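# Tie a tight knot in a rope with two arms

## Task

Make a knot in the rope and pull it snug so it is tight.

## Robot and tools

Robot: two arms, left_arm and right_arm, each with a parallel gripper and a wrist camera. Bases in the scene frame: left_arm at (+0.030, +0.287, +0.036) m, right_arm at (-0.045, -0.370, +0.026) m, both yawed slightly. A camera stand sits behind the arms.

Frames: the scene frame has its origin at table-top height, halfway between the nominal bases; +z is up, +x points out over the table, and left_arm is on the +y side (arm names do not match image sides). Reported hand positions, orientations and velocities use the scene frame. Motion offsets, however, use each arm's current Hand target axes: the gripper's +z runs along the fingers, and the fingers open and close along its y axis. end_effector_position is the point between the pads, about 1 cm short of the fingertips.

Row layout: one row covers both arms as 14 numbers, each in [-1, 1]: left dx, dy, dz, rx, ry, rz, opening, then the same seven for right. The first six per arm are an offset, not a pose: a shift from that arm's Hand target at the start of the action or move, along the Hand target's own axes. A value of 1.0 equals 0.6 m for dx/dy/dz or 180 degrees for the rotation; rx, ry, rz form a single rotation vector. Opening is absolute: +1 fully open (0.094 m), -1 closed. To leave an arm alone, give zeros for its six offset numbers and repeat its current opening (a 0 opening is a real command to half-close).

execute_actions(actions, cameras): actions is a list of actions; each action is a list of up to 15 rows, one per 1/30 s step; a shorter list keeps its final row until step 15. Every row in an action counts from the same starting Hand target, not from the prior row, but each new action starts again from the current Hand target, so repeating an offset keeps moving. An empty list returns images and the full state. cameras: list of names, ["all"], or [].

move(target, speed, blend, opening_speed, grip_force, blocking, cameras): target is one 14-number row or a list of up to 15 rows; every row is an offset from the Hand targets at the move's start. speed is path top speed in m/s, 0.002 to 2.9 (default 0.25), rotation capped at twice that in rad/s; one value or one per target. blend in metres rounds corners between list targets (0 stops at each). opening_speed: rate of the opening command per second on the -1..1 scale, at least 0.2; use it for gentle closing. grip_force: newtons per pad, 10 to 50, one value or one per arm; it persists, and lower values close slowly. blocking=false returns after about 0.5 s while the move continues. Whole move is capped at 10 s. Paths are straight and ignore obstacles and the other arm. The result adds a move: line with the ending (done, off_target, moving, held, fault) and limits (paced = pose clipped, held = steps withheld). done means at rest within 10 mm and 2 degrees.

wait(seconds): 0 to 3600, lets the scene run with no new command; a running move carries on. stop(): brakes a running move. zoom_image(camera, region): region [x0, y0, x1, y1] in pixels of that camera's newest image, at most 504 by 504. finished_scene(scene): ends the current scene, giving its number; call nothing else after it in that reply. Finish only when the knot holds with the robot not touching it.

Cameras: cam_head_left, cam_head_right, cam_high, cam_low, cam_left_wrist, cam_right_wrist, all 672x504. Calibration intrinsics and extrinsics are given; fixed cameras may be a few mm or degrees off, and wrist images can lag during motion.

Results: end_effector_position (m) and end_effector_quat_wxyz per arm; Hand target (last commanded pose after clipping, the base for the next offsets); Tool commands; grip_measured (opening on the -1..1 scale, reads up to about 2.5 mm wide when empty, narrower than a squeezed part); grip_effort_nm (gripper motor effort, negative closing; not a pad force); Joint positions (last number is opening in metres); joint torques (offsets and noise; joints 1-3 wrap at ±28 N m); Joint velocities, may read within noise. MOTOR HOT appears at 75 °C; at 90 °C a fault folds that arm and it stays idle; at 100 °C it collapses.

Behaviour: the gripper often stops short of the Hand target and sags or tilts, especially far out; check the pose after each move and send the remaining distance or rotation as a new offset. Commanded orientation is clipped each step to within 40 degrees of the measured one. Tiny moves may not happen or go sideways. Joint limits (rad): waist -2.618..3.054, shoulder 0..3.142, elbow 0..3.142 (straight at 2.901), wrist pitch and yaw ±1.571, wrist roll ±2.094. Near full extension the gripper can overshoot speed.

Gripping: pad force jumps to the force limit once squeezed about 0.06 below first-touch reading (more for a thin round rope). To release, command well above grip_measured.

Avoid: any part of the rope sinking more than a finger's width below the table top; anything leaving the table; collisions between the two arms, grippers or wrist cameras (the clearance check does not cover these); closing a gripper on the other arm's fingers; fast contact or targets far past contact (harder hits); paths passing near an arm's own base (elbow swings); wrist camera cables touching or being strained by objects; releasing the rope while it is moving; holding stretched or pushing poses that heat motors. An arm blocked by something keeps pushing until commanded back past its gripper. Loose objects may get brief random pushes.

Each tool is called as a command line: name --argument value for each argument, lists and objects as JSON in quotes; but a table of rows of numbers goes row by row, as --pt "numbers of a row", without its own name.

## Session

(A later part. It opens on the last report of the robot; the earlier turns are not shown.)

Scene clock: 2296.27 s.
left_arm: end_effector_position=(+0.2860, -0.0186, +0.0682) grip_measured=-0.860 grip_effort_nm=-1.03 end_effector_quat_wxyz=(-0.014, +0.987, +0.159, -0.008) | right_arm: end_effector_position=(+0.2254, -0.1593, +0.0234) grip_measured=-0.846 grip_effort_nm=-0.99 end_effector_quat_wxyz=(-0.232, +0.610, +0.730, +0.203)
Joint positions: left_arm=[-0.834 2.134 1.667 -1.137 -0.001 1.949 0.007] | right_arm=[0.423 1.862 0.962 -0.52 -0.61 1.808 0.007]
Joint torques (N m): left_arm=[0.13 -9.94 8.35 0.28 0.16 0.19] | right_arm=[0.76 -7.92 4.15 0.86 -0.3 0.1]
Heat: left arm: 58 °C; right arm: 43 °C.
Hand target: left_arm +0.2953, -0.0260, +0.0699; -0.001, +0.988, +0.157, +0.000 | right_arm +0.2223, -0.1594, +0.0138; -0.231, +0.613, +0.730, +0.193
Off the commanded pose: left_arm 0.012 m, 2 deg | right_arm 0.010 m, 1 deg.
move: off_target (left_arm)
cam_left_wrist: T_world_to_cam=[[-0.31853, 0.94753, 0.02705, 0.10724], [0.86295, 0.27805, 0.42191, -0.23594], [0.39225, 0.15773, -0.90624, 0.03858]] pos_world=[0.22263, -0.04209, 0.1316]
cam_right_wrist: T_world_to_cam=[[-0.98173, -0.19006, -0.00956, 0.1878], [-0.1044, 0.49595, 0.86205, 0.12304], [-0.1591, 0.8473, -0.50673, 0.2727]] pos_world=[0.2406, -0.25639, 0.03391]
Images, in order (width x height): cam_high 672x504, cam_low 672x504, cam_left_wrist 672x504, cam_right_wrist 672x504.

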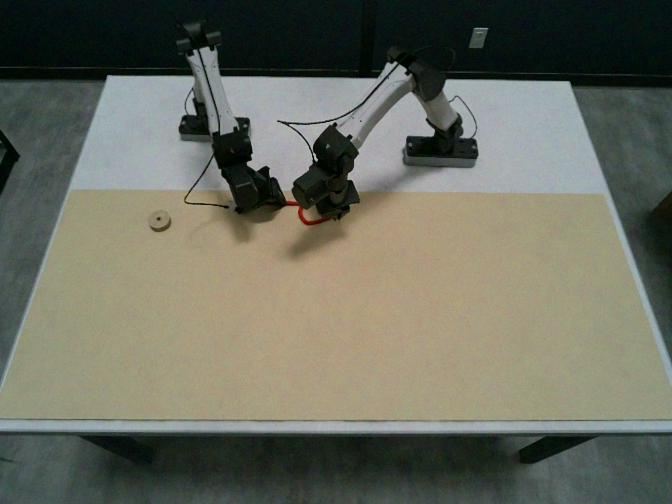

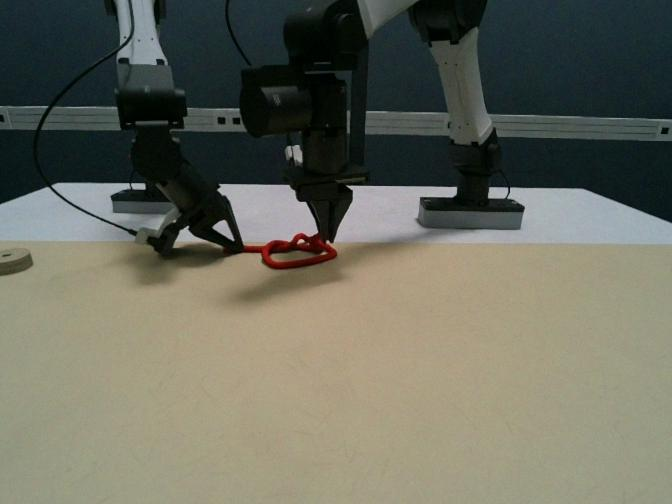

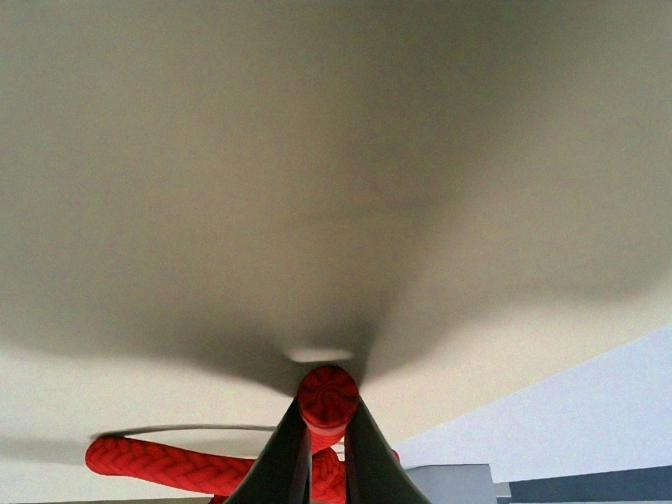

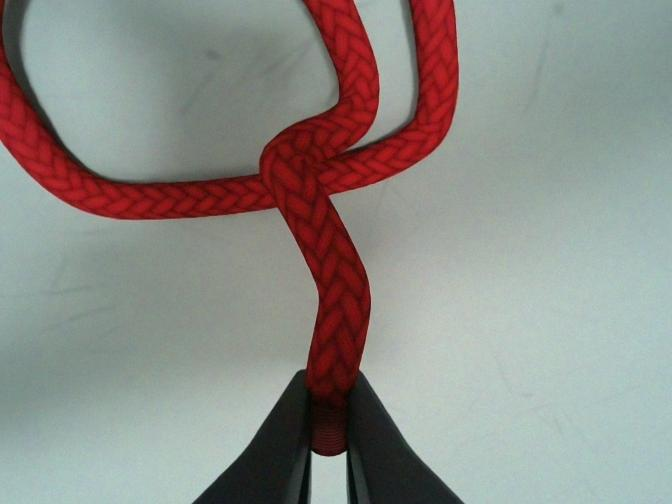

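move --target '[0.0126, -0.1466, -0.0083, 0, 0, -0.4, -0.97, 0, 0, 0, 0, 0, 0, -0.97]' --speed 0.1 --cameras '["cam_left_wrist", "cam_right_wrist", "cam_low", "cam_high"]'

zoom_image --camera "cam_low" --region '[140, 140, 440, 310]'

zoom_image --camera "cam_high" --region '[220, 140, 440, 260]'

Scene clock: 2334.70 s.
left_arm: end_effector_position=(+0.2692, +0.0626, +0.0659) grip_measured=-0.860 grip_effort_nm=-1.03 end_effector_quat_wxyz=(-0.025, +0.712, +0.701, -0.001) | right_arm: end_effector_position=(+0.2254, -0.1593, +0.0234) grip_measured=-0.846 grip_effort_nm=-0.99 end_effector_quat_wxyz=(-0.232, +0.610, +0.730, +0.203)
Joint positions: left_arm=[-0.714 1.893 1.303 -1.031 -0.001 0.834 0.007] | right_arm=[0.423 1.862 0.962 -0.52 -0.61 1.808 0.007]
Joint torques (N m): left_arm=[0.23 -12.26 5.19 0.33 0.19 0.02] | right_arm=[0.77 -7.92 4.15 0.86 -0.3 0.1]
Heat: left arm: 53 °C; right arm: 42 °C.
Hand target: left_arm +0.2753, +0.0600, +0.0750; +0.000, +0.707, +0.707, +0.000 | right_arm +0.2223, -0.1594, +0.0138; -0.231, +0.613, +0.730, +0.193
Off the commanded pose: left_arm 0.011 m, 3 deg | right_arm 0.010 m, 1 deg.
move: off_target (left_arm)
cam_left_wrist: T_world_to_cam=[[-0.9994, 0.01106, 0.03271, 0.2666], [0.02497, 0.88592, 0.46316, -0.05828], [-0.02386, 0.4637, -0.88567, 0.12186]] pos_world=[0.2708, -0.00783, 0.12619]
cam_right_wrist: T_world_to_cam=[[-0.98173, -0.19006, -0.00956, 0.1878], [-0.1044, 0.49595, 0.86205, 0.12304], [-0.1591, 0.8473, -0.50673, 0.2727]] pos_world=[0.2406, -0.25639, 0.03391]
Images, in order (width x height): cam_high 672x504, cam_low 672x504, cam_left_wrist 672x504, cam_right_wrist 672x504.

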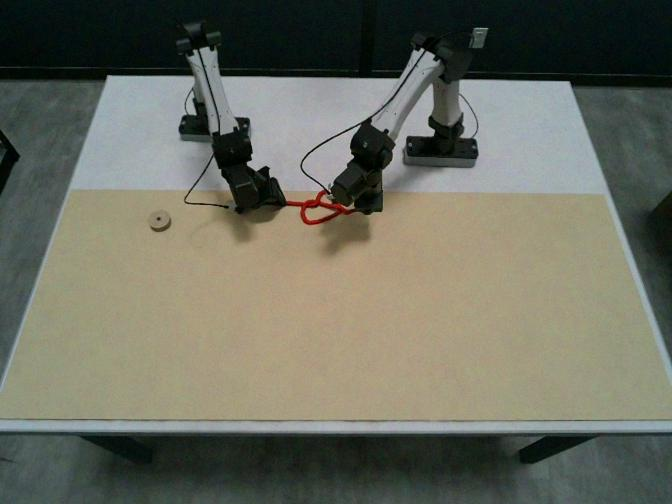

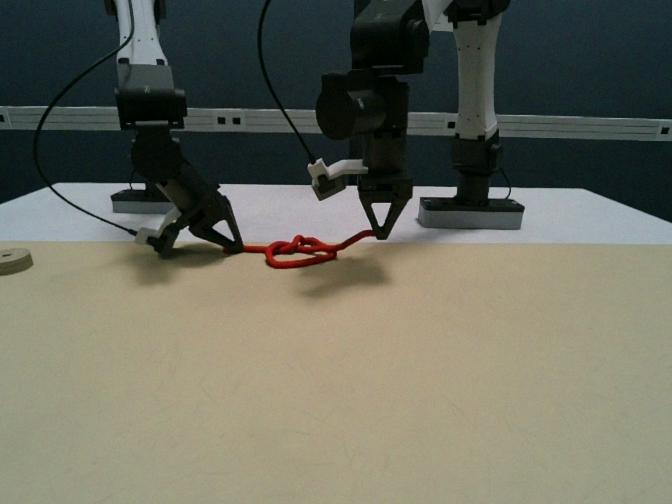

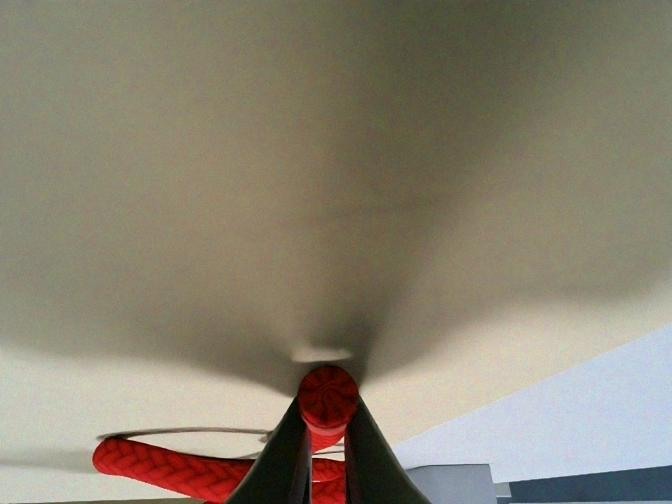

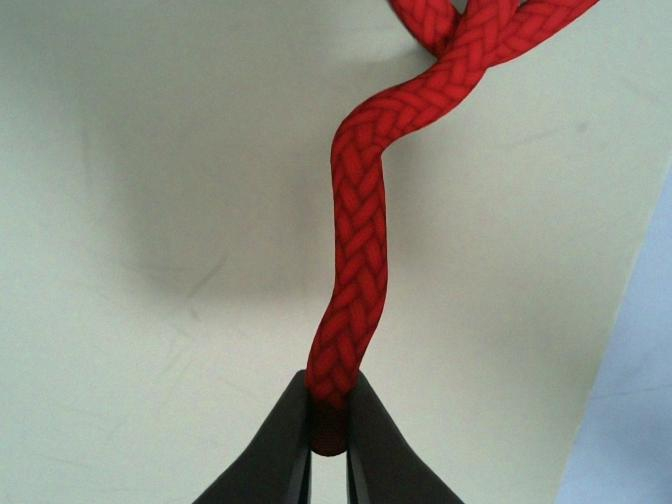

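Scaled by 1.680 from the camera's image (finer frame: 960x720).

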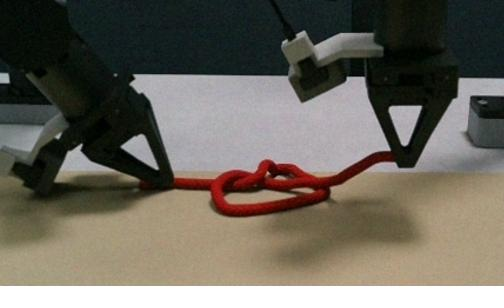

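Scaled by 2.291 from the camera's image (finer frame: 960x720).

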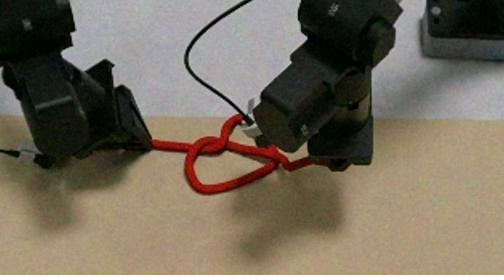

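move --target '[0.1333, 0.0, 0.0, 0, 0, 0, -0.97, -0.0274, 0.0047, -0.0802, 0, 0, 0, -0.97]' --speed 0.06 --cameras '["cam_low", "cam_high"]'

zoom_image --camera "cam_low" --region '[140, 140, 480, 310]'

zoom_image --camera "cam_high" --region '[220, 140, 440, 260]'

Scene clock: 2352.03 s.
left_arm: end_effector_position=(+0.2696, +0.1412, +0.0690) grip_measured=-0.860 grip_effort_nm=-1.03 end_effector_quat_wxyz=(-0.022, +0.705, +0.709, -0.005) | right_arm: end_effector_position=(+0.2265, -0.1982, +0.0334) grip_measured=-0.846 grip_effort_nm=-0.99 end_effector_quat_wxyz=(-0.238, +0.616, +0.729, +0.184)
Joint positions: left_arm=[-0.507 1.714 1.091 -0.992 -0.001 1.021 0.007] | right_arm=[0.304 1.846 1.002 -0.699 -0.61 1.662 0.007]
Joint torques (N m): left_arm=[0.12 -10.09 5.01 0.32 0.15 0.21] | right_arm=[-0.55 -11.81 6.65 0.18 -0.44 -0.09]
Heat: left arm: 52 °C; right arm: 42 °C.
Hand target: left_arm +0.2753, +0.1399, +0.0751; +0.000, +0.707, +0.707, +0.000 | right_arm +0.2322, -0.1994, +0.0438; -0.231, +0.613, +0.730, +0.193
Off the commanded pose: left_arm 0.008 m, 3 deg | right_arm 0.012 m, 1 deg.
move: off_target (left_arm, right_arm)
Images, in order (width x height): cam_high 672x504, cam_low 672x504.

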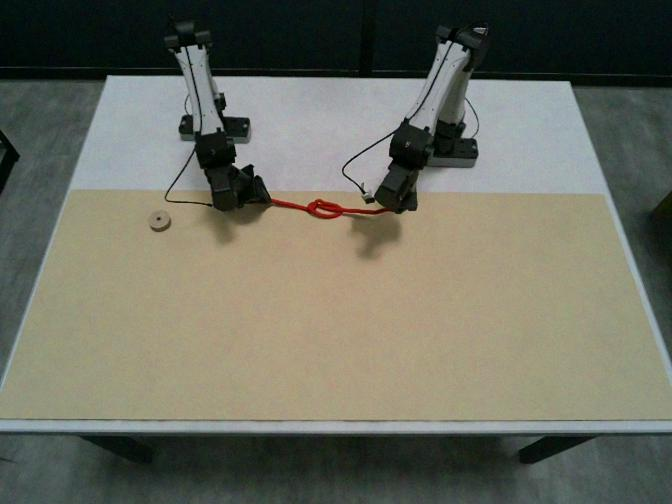

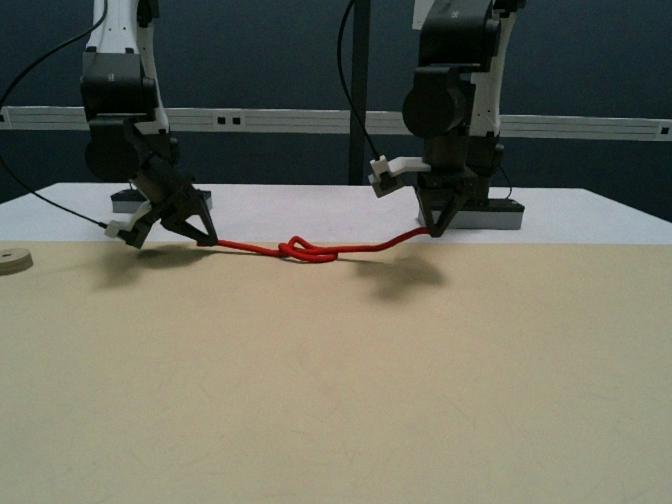

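Scaled by 1.482 from the camera's image (finer frame: 960x720).

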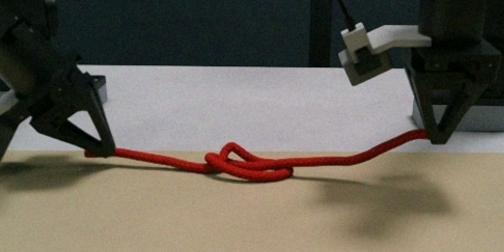

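Scaled by 2.291 from the camera's image (finer frame: 960x720).

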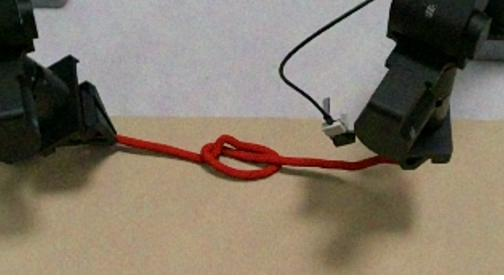

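move --target '[0.1167, 0.0, 0.0, 0, 0, 0, -0.97, -0.0331, 0.0077, -0.0436, 0, 0, 0, -0.97]' --speed 0.05 --cameras '["cam_low", "cam_high"]'

zoom_image --camera "cam_low" --region '[140, 140, 480, 310]'

zoom_image --camera "cam_high" --region '[220, 140, 460, 260]'

Scene clock: 2369.60 s.
left_arm: end_effector_position=(+0.2696, +0.2094, +0.0705) grip_measured=-0.860 grip_effort_nm=-1.03 end_effector_quat_wxyz=(-0.018, +0.706, +0.708, -0.009) | right_arm: end_effector_position=(+0.2379, -0.2277, +0.0465) grip_measured=-0.846 grip_effort_nm=-0.99 end_effector_quat_wxyz=(-0.235, +0.614, +0.730, +0.188)
Joint positions: left_arm=[-0.273 1.604 0.976 -0.984 -0.001 1.256 0.007] | right_arm=[0.201 1.846 1.064 -0.822 -0.61 1.536 0.007]
Joint torques (N m): left_arm=[0.35 -8.7 5.01 0.32 0.18 0.19] | right_arm=[-0.59 -10.77 6.79 0.03 -0.45 -0.08]
Heat: left arm: 51 °C; right arm: 45 °C.
Hand target: left_arm +0.2752, +0.2100, +0.0751; -0.001, +0.707, +0.707, +0.000 | right_arm +0.2421, -0.2294, +0.0538; -0.231, +0.613, +0.730, +0.193
Off the commanded pose: left_arm 0.007 m, 2 deg | right_arm 0.009 m, 1 deg.
move: done
Images, in order (width x height): cam_high 672x504, cam_low 672x504.

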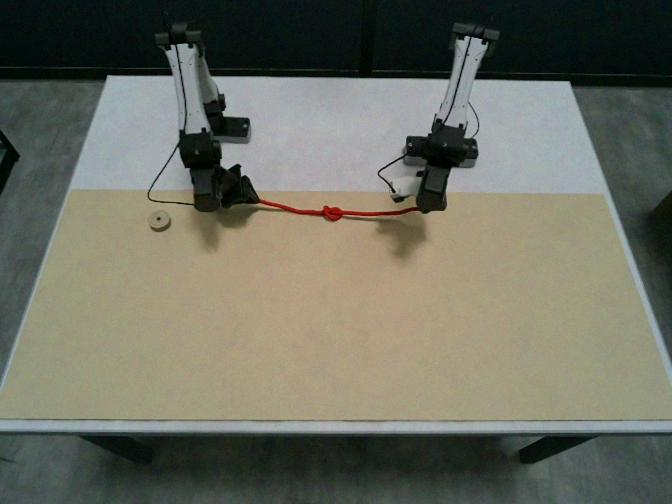

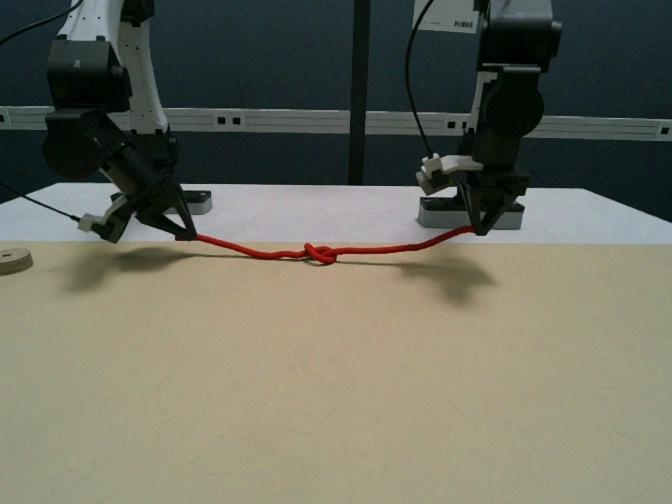

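Scaled by 1.482 from the camera's image (finer frame: 960x720).

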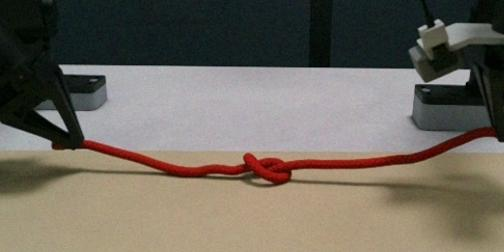

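Scaled by 2.100 from the camera's image (finer frame: 960x720).

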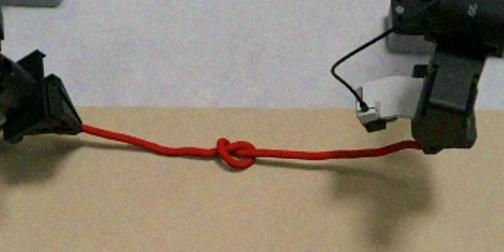

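move --target '[0.05, 0.0, 0.0, 0, 0, 0, -0.97, 0, 0, 0, 0, 0, 0, -0.97]' --speed 0.04 --cameras '["cam_low"]'

zoom_image --camera "cam_low" --region '[140, 140, 480, 310]'

Scene clock: 2378.17 s.
left_arm: end_effector_position=(+0.2702, +0.2387, +0.0709) grip_measured=-0.860 grip_effort_nm=-1.03 end_effector_quat_wxyz=(-0.016, +0.706, +0.708, -0.010) | right_arm: end_effector_position=(+0.2378, -0.2277, +0.0466) grip_measured=-0.846 grip_effort_nm=-0.99 end_effector_quat_wxyz=(-0.235, +0.614, +0.730, +0.188)
Joint positions: left_arm=[-0.159 1.575 0.949 -0.983 -0.001 1.371 0.007] | right_arm=[0.201 1.846 1.064 -0.823 -0.61 1.536 0.007]
Joint torques (N m): left_arm=[0.29 -8.39 5.04 0.3 0.18 0.18] | right_arm=[-0.58 -10.77 6.76 0.04 -0.45 -0.08]
Heat: left arm: 50 °C; right arm: 46 °C.
Hand target: left_arm +0.2752, +0.2399, +0.0751; +0.000, +0.707, +0.707, +0.000 | right_arm +0.2422, -0.2294, +0.0538; -0.231, +0.613, +0.730, +0.193
Off the commanded pose: left_arm 0.007 m, 2 deg | right_arm 0.009 m, 1 deg.
move: done

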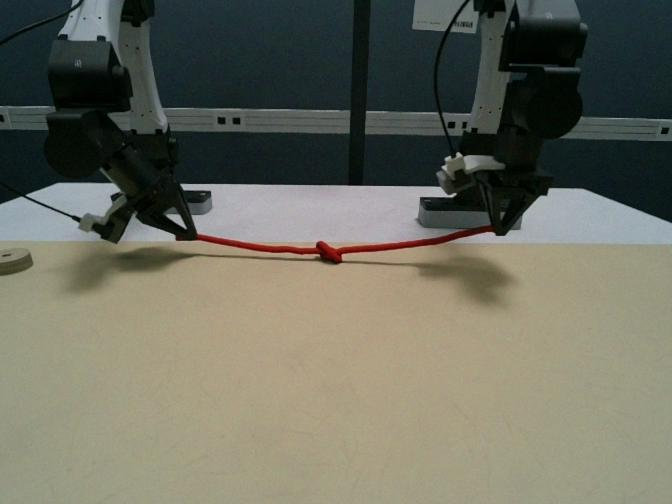

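Scaled by 1.482 from the camera's image (finer frame: 960x720).

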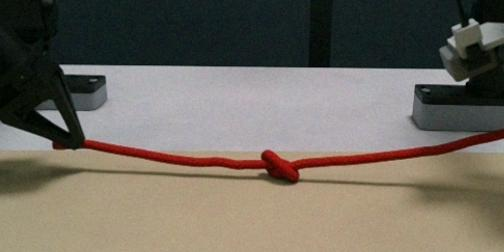

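move --target '[0.0333, 0.0, 0.0, 0, 0, 0, -0.97, 0, 0, 0, 0, 0, 0, -0.97]' --speed 0.04 --cameras '["cam_low"]'

zoom_image --camera "cam_low" --region '[140, 140, 480, 310]'

Scene clock: 2389.20 s.
left_arm: end_effector_position=(+0.2702, +0.2565, +0.0709) grip_measured=-0.860 grip_effort_nm=-1.03 end_effector_quat_wxyz=(-0.014, +0.707, +0.707, -0.013) | right_arm: end_effector_position=(+0.2376, -0.2261, +0.0477) grip_measured=-0.846 grip_effort_nm=-0.99 end_effector_quat_wxyz=(-0.239, +0.613, +0.728, +0.191)
Joint positions: left_arm=[-0.083 1.563 0.937 -0.982 0.004 1.45 0.007] | right_arm=[0.201 1.846 1.064 -0.823 -0.621 1.536 0.007]
Joint torques (N m): left_arm=[0.69 -8.24 5.09 0.3 0.14 0.2] | right_arm=[-0.57 -10.77 6.78 0.04 -0.32 -0.08]
Heat: left arm: 50 °C; right arm: 46 °C.
Hand target: left_arm +0.2751, +0.2599, +0.0751; -0.001, +0.707, +0.707, +0.000 | right_arm +0.2421, -0.2294, +0.0538; -0.231, +0.613, +0.730, +0.193
Off the commanded pose: left_arm 0.007 m, 2 deg | right_arm 0.008 m, 1 deg.
move: done

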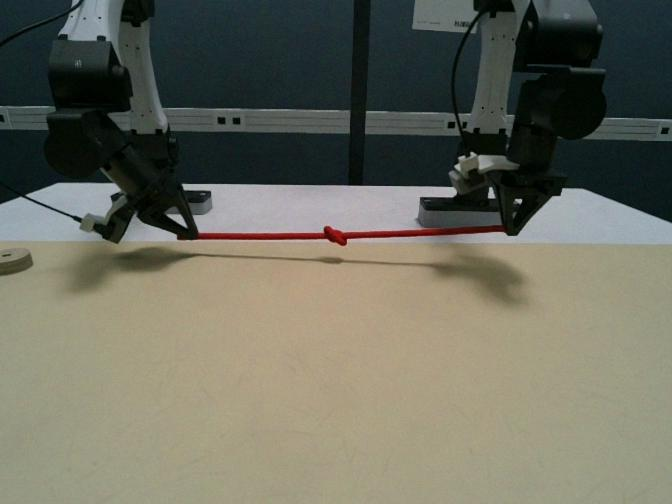

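Scaled by 1.482 from the camera's image (finer frame: 960x720).

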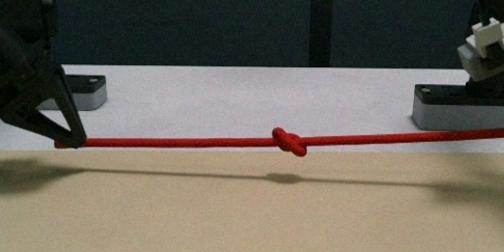

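move --target '[0.0333, 0.0, 0.0, 0, 0, 0, -0.97, 0, 0, 0, 0, 0, 0, -0.97]' --speed 0.04 --cameras '["cam_low"]'

zoom_image --camera "cam_low" --region '[240, 190, 440, 280]'

Scene clock: 2396.60 s.
left_arm: end_effector_position=(+0.2701, +0.2681, +0.0708) grip_measured=-0.860 grip_effort_nm=-1.03 end_effector_quat_wxyz=(-0.001, +0.709, +0.705, -0.027) | right_arm: end_effector_position=(+0.2391, -0.2218, +0.0519) grip_measured=-0.846 grip_effort_nm=-0.99 end_effector_quat_wxyz=(-0.247, +0.610, +0.725, +0.203)
Joint positions: left_arm=[-0.01 1.558 0.932 -0.981 0.039 1.529 0.007] | right_arm=[0.201 1.846 1.069 -0.823 -0.65 1.535 0.007]
Joint torques (N m): left_arm=[1.25 -8.21 5.05 0.26 -0.2 0.21] | right_arm=[-0.61 -10.89 6.34 0.05 -0.02 -0.08]
Heat: left arm: 49 °C; right arm: 46 °C.
Hand target: left_arm +0.2751, +0.2799, +0.0752; +0.000, +0.707, +0.707, +0.000 | right_arm +0.2422, -0.2294, +0.0538; -0.231, +0.613, +0.731, +0.193
Off the commanded pose: left_arm 0.013 m, 3 deg | right_arm 0.008 m, 2 deg.
move: off_target (left_arm)

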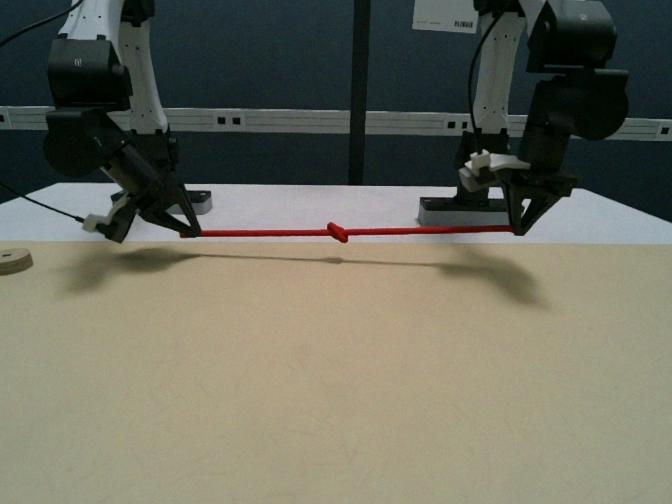

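Scaled by 2.520 from the camera's image (finer frame: 960x720).

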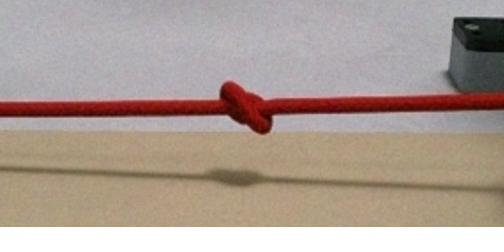

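move --target '[0.0367, 0.0, 0.0, 0, 0, 0, -0.97, 0, 0, 0, 0, 0, 0, -0.97]' --speed 0.04 --cameras '["cam_low", "cam_high"]'

zoom_image --camera "cam_low" --region '[240, 190, 440, 280]'

zoom_image --camera "cam_high" --region '[280, 170, 400, 240]'

Scene clock: 2406.03 s.
left_arm: end_effector_position=(+0.2711, +0.2779, +0.0714) grip_measured=-0.860 grip_effort_nm=-1.03 end_effector_quat_wxyz=(+0.020, +0.711, +0.701, -0.044) | right_arm: end_effector_position=(+0.2384, -0.2164, +0.0562) grip_measured=-0.846 grip_effort_nm=-0.99 end_effector_quat_wxyz=(-0.261, +0.606, +0.720, +0.215)
Joint positions: left_arm=[0.067 1.558 0.932 -0.981 0.09 1.615 0.007] | right_arm=[0.201 1.846 1.069 -0.823 -0.69 1.535 0.007]
Joint torques (N m): left_arm=[2.1 -8.13 5.46 0.23 -0.65 0.22] | right_arm=[-0.65 -10.93 6.32 0.05 0.37 -0.09]
Heat: left arm: 49 °C; right arm: 47 °C.
Hand target: left_arm +0.2751, +0.3019, +0.0752; +0.000, +0.707, +0.707, +0.000 | right_arm +0.2422, -0.2294, +0.0538; -0.231, +0.613, +0.731, +0.193
Off the commanded pose: left_arm 0.025 m, 6 deg | right_arm 0.014 m, 5 deg.
move: off_target (left_arm)
Images, in order (width x height): cam_high 672x504, cam_low 672x504.

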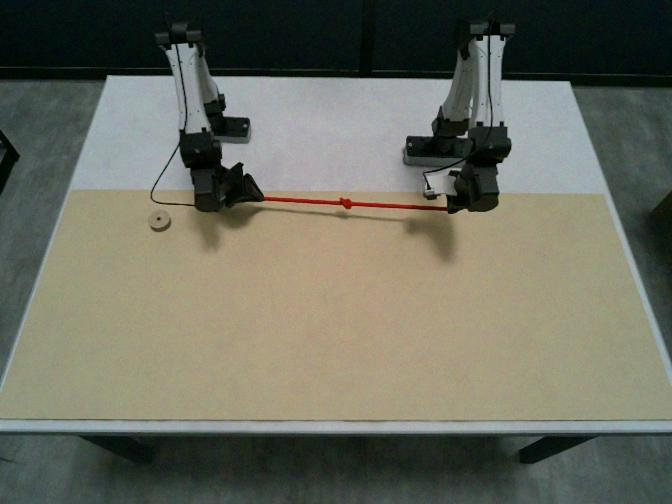

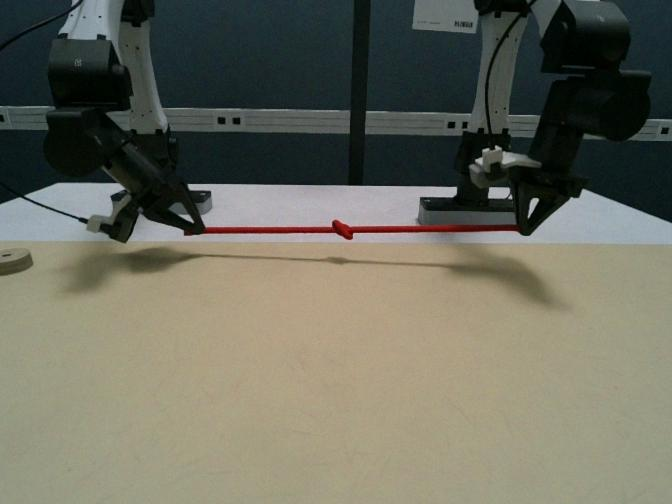

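Scaled by 2.520 from the camera's image (finer frame: 960x720).

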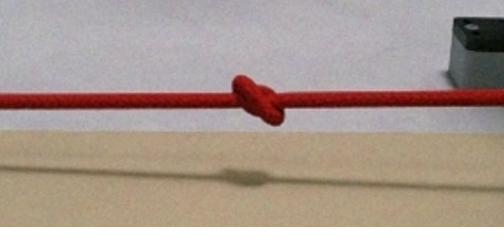

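Scaled by 4.200 from the camera's image (finer frame: 960x720).

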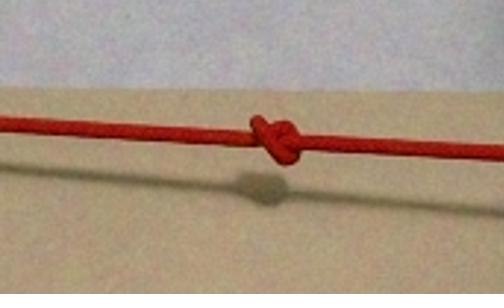

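move --pt "-0.0417 0 0 0 0 0 -0.97 0.0134 0.0029 0.0094 0 0 0 -0.97" --pt "-0.055 0 0.112 0 0 0 -0.97 -0.0279 0.0036 0.074 0 0 0 -0.97" --speed 0.05 --cameras '["cam_low"]'

zoom_image --camera "cam_low" --region '[140, 160, 580, 320]'

Scene clock: 2425.63 s.
left_arm: end_effector_position=(+0.2684, +0.2676, +0.0141) grip_measured=-0.860 grip_effort_nm=-1.03 end_effector_quat_wxyz=(-0.003, +0.708, +0.706, -0.015) | right_arm: end_effector_position=(+0.2435, -0.2176, +0.0207) grip_measured=-0.846 grip_effort_nm=-0.99 end_effector_quat_wxyz=(-0.235, +0.612, +0.728, +0.202)
Joint positions: left_arm=[-0.027 1.66 0.78 -0.716 0.019 1.507 0.007] | right_arm=[0.222 1.91 1.019 -0.674 -0.63 1.566 0.007]
Joint torques (N m): left_arm=[-0.9 -4.52 3.99 0.63 0 0.08] | right_arm=[0.88 -7.56 3.71 0.74 -0.24 0.09]
Heat: left arm: 47 °C; right arm: 47 °C.
Hand target: left_arm +0.2752, +0.2689, +0.0080; +0.000, +0.707, +0.707, +0.000 | right_arm +0.2422, -0.2174, +0.0078; -0.231, +0.613, +0.730, +0.193
Off the commanded pose: left_arm 0.009 m, 2 deg | right_arm 0.013 m, 1 deg.
move: off_target (right_arm)

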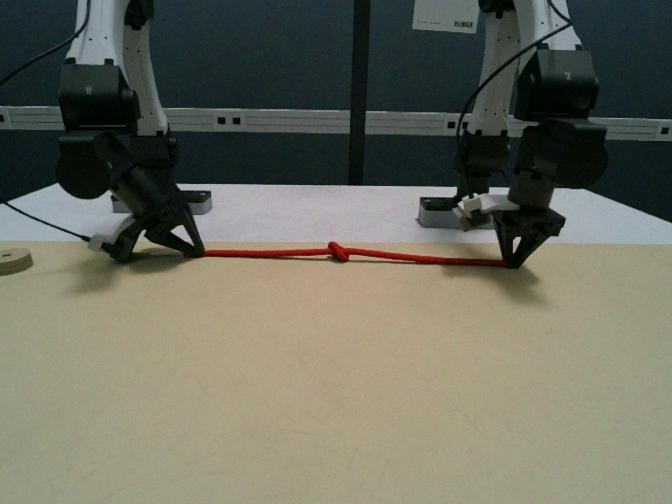

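Scaled by 1.145 from the camera's image (finer frame: 960x720).

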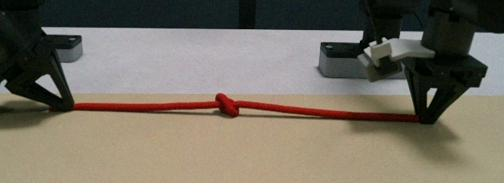

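move --target '[0, 0, 0, 0, 0, 0, -0.45, 0, 0, 0, 0, 0, 0, -0.45]' --opening_speed 0.25 --cameras '["cam_low"]'

zoom_image --camera "cam_low" --region '[140, 160, 580, 320]'

Scene clock: 2435.40 s.
left_arm: end_effector_position=(+0.2739, +0.2679, +0.0140) grip_measured=-0.453 grip_effort_nm=0.13 end_effector_quat_wxyz=(+0.004, +0.708, +0.707, -0.007) | right_arm: end_effector_position=(+0.2445, -0.2172, +0.0195) grip_measured=-0.454 grip_effort_nm=0.18 end_effector_quat_wxyz=(-0.234, +0.612, +0.728, +0.203)
Joint positions: left_arm=[-0.027 1.66 0.78 -0.694 0.015 1.506 0.026] | right_arm=[0.223 1.914 1.019 -0.667 -0.629 1.569 0.026]
Joint torques (N m): left_arm=[-0.85 -4.37 4.18 0.48 0.05 0.02] | right_arm=[0.75 -7.84 3.71 0.68 -0.25 0.06]
Heat: left arm: 46 °C; right arm: 45 °C.
Hand target: left_arm +0.2752, +0.2690, +0.0080; +0.000, +0.707, +0.707, +0.000 | right_arm +0.2423, -0.2175, +0.0078; -0.231, +0.613, +0.730, +0.193
Off the commanded pose: left_arm 0.006 m, 1 deg | right_arm 0.012 m, 1 deg.
move: done

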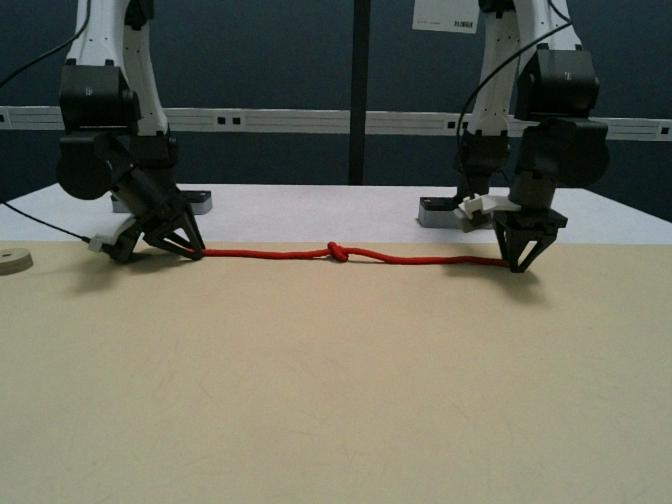

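Scaled by 1.145 from the camera's image (finer frame: 960x720).

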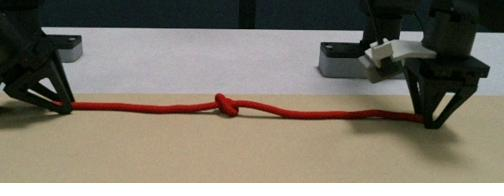

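move --target '[0, 0, -0.25, 0, 0, 0, -0.45, 0, 0, -0.2, 0, 0, 0, -0.45]' --speed 0.1 --cameras '["all"]'

zoom_image --camera "cam_high" --region '[220, 140, 520, 270]'

zoom_image --camera "cam_low" --region '[240, 200, 440, 290]'

Scene clock: 2446.40 s.
left_arm: end_effector_position=(+0.2718, +0.2687, +0.1470) grip_measured=-0.452 grip_effort_nm=0.11 end_effector_quat_wxyz=(-0.007, +0.707, +0.707, -0.014) | right_arm: end_effector_position=(+0.2514, -0.2809, +0.0976) grip_measured=-0.453 grip_effort_nm=0.18 end_effector_quat_wxyz=(-0.242, +0.614, +0.727, +0.191)
Joint positions: left_arm=[-0.027 1.489 1.178 -1.289 0.011 1.506 0.026] | right_arm=[0.021 1.841 1.269 -1.166 -0.607 1.317 0.026]
Joint torques (N m): left_arm=[-0.96 -7.19 8.57 -0.01 0.08 0.03] | right_arm=[-0.62 -11.79 7.13 -0.24 -0.3 -0.09]
Heat: left arm: 44 °C; right arm: 45 °C.
Hand target: left_arm +0.2751, +0.2688, +0.1579; -0.001, +0.707, +0.707, +0.000 | right_arm +0.2542, -0.2852, +0.1061; -0.231, +0.613, +0.730, +0.193
Off the commanded pose: left_arm 0.011 m, 2 deg | right_arm 0.010 m, 1 deg.
move: off_target (left_arm)
cam_left_wrist: T_world_to_cam=[[-0.99967, -0.00341, 0.02557, 0.2693], [0.00776, 0.9056, 0.42405, -0.27333], [-0.0246, 0.42411, -0.90528, 0.11189]] pos_world=[0.27408, 0.201, 0.21031]
cam_right_wrist: T_world_to_cam=[[-0.98154, -0.18967, 0.02452, 0.18755], [-0.07514, 0.50039, 0.86253, 0.11593], [-0.17587, 0.84477, -0.50541, 0.42089]] pos_world=[0.26682, -0.37799, 0.10813]

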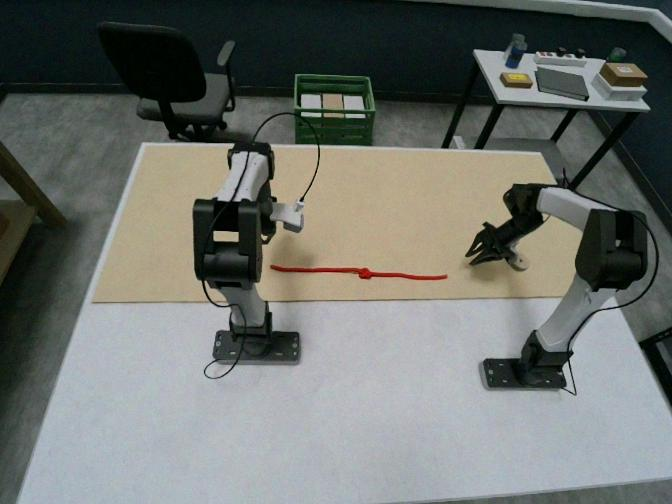

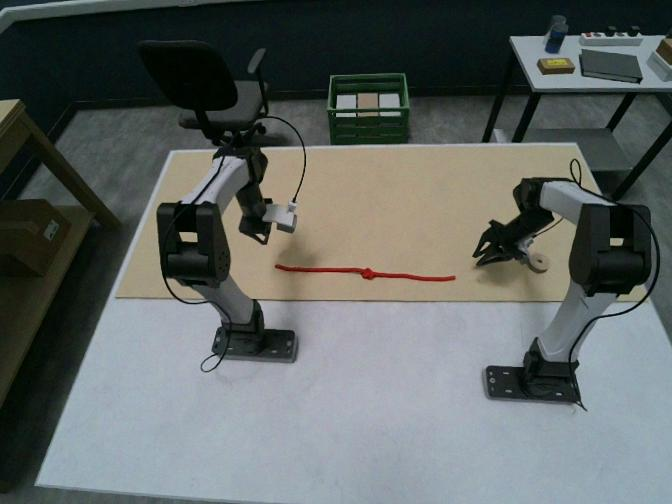

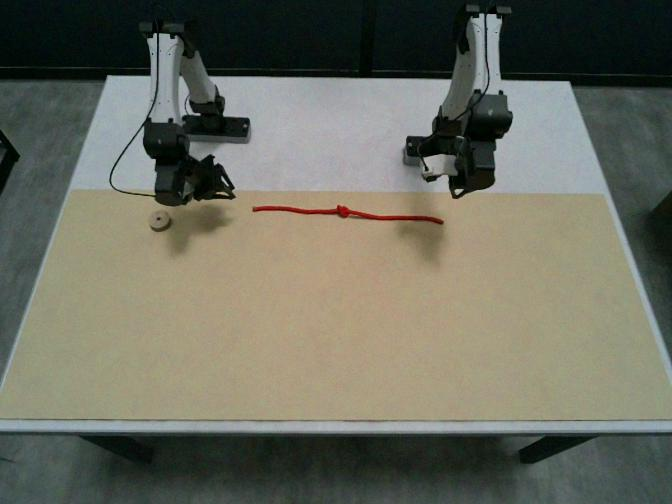

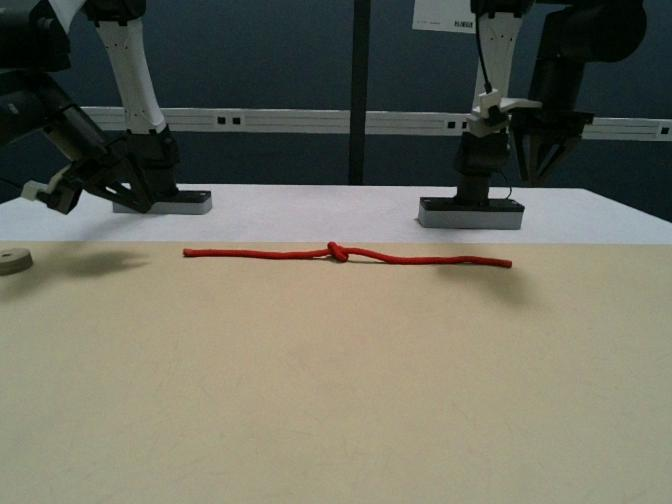

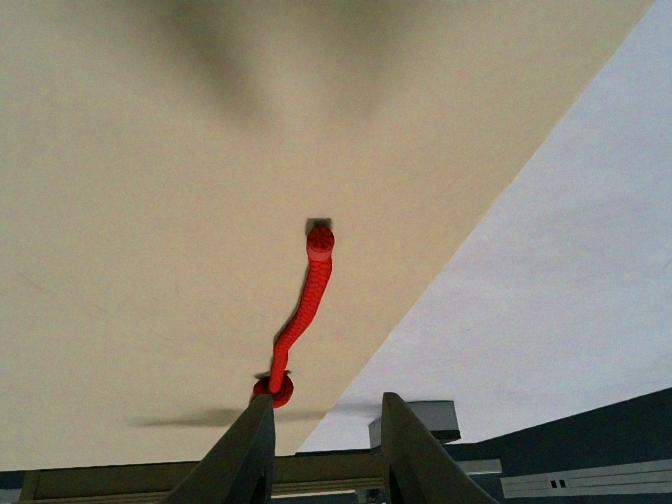

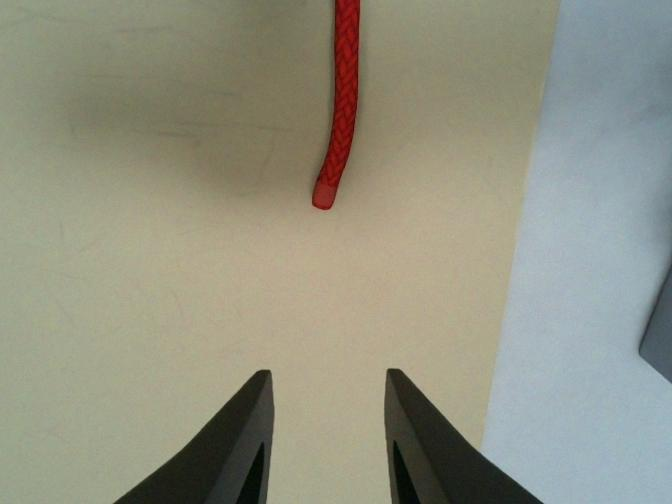

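Scaled by 1.680 from the camera's image (finer frame: 960x720).

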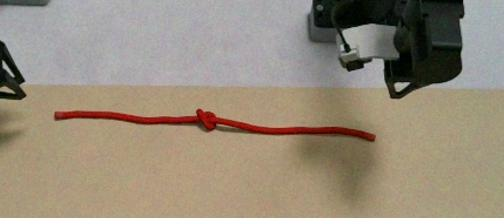

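Scaled by 2.520 from the camera's image (finer frame: 960x720).

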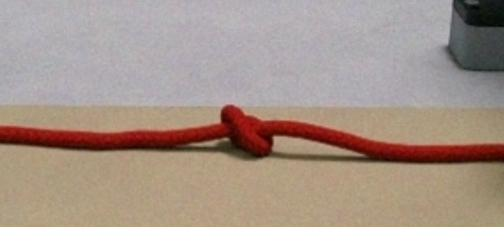

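finished_scene --scene 2

The scene is finished: the task was done.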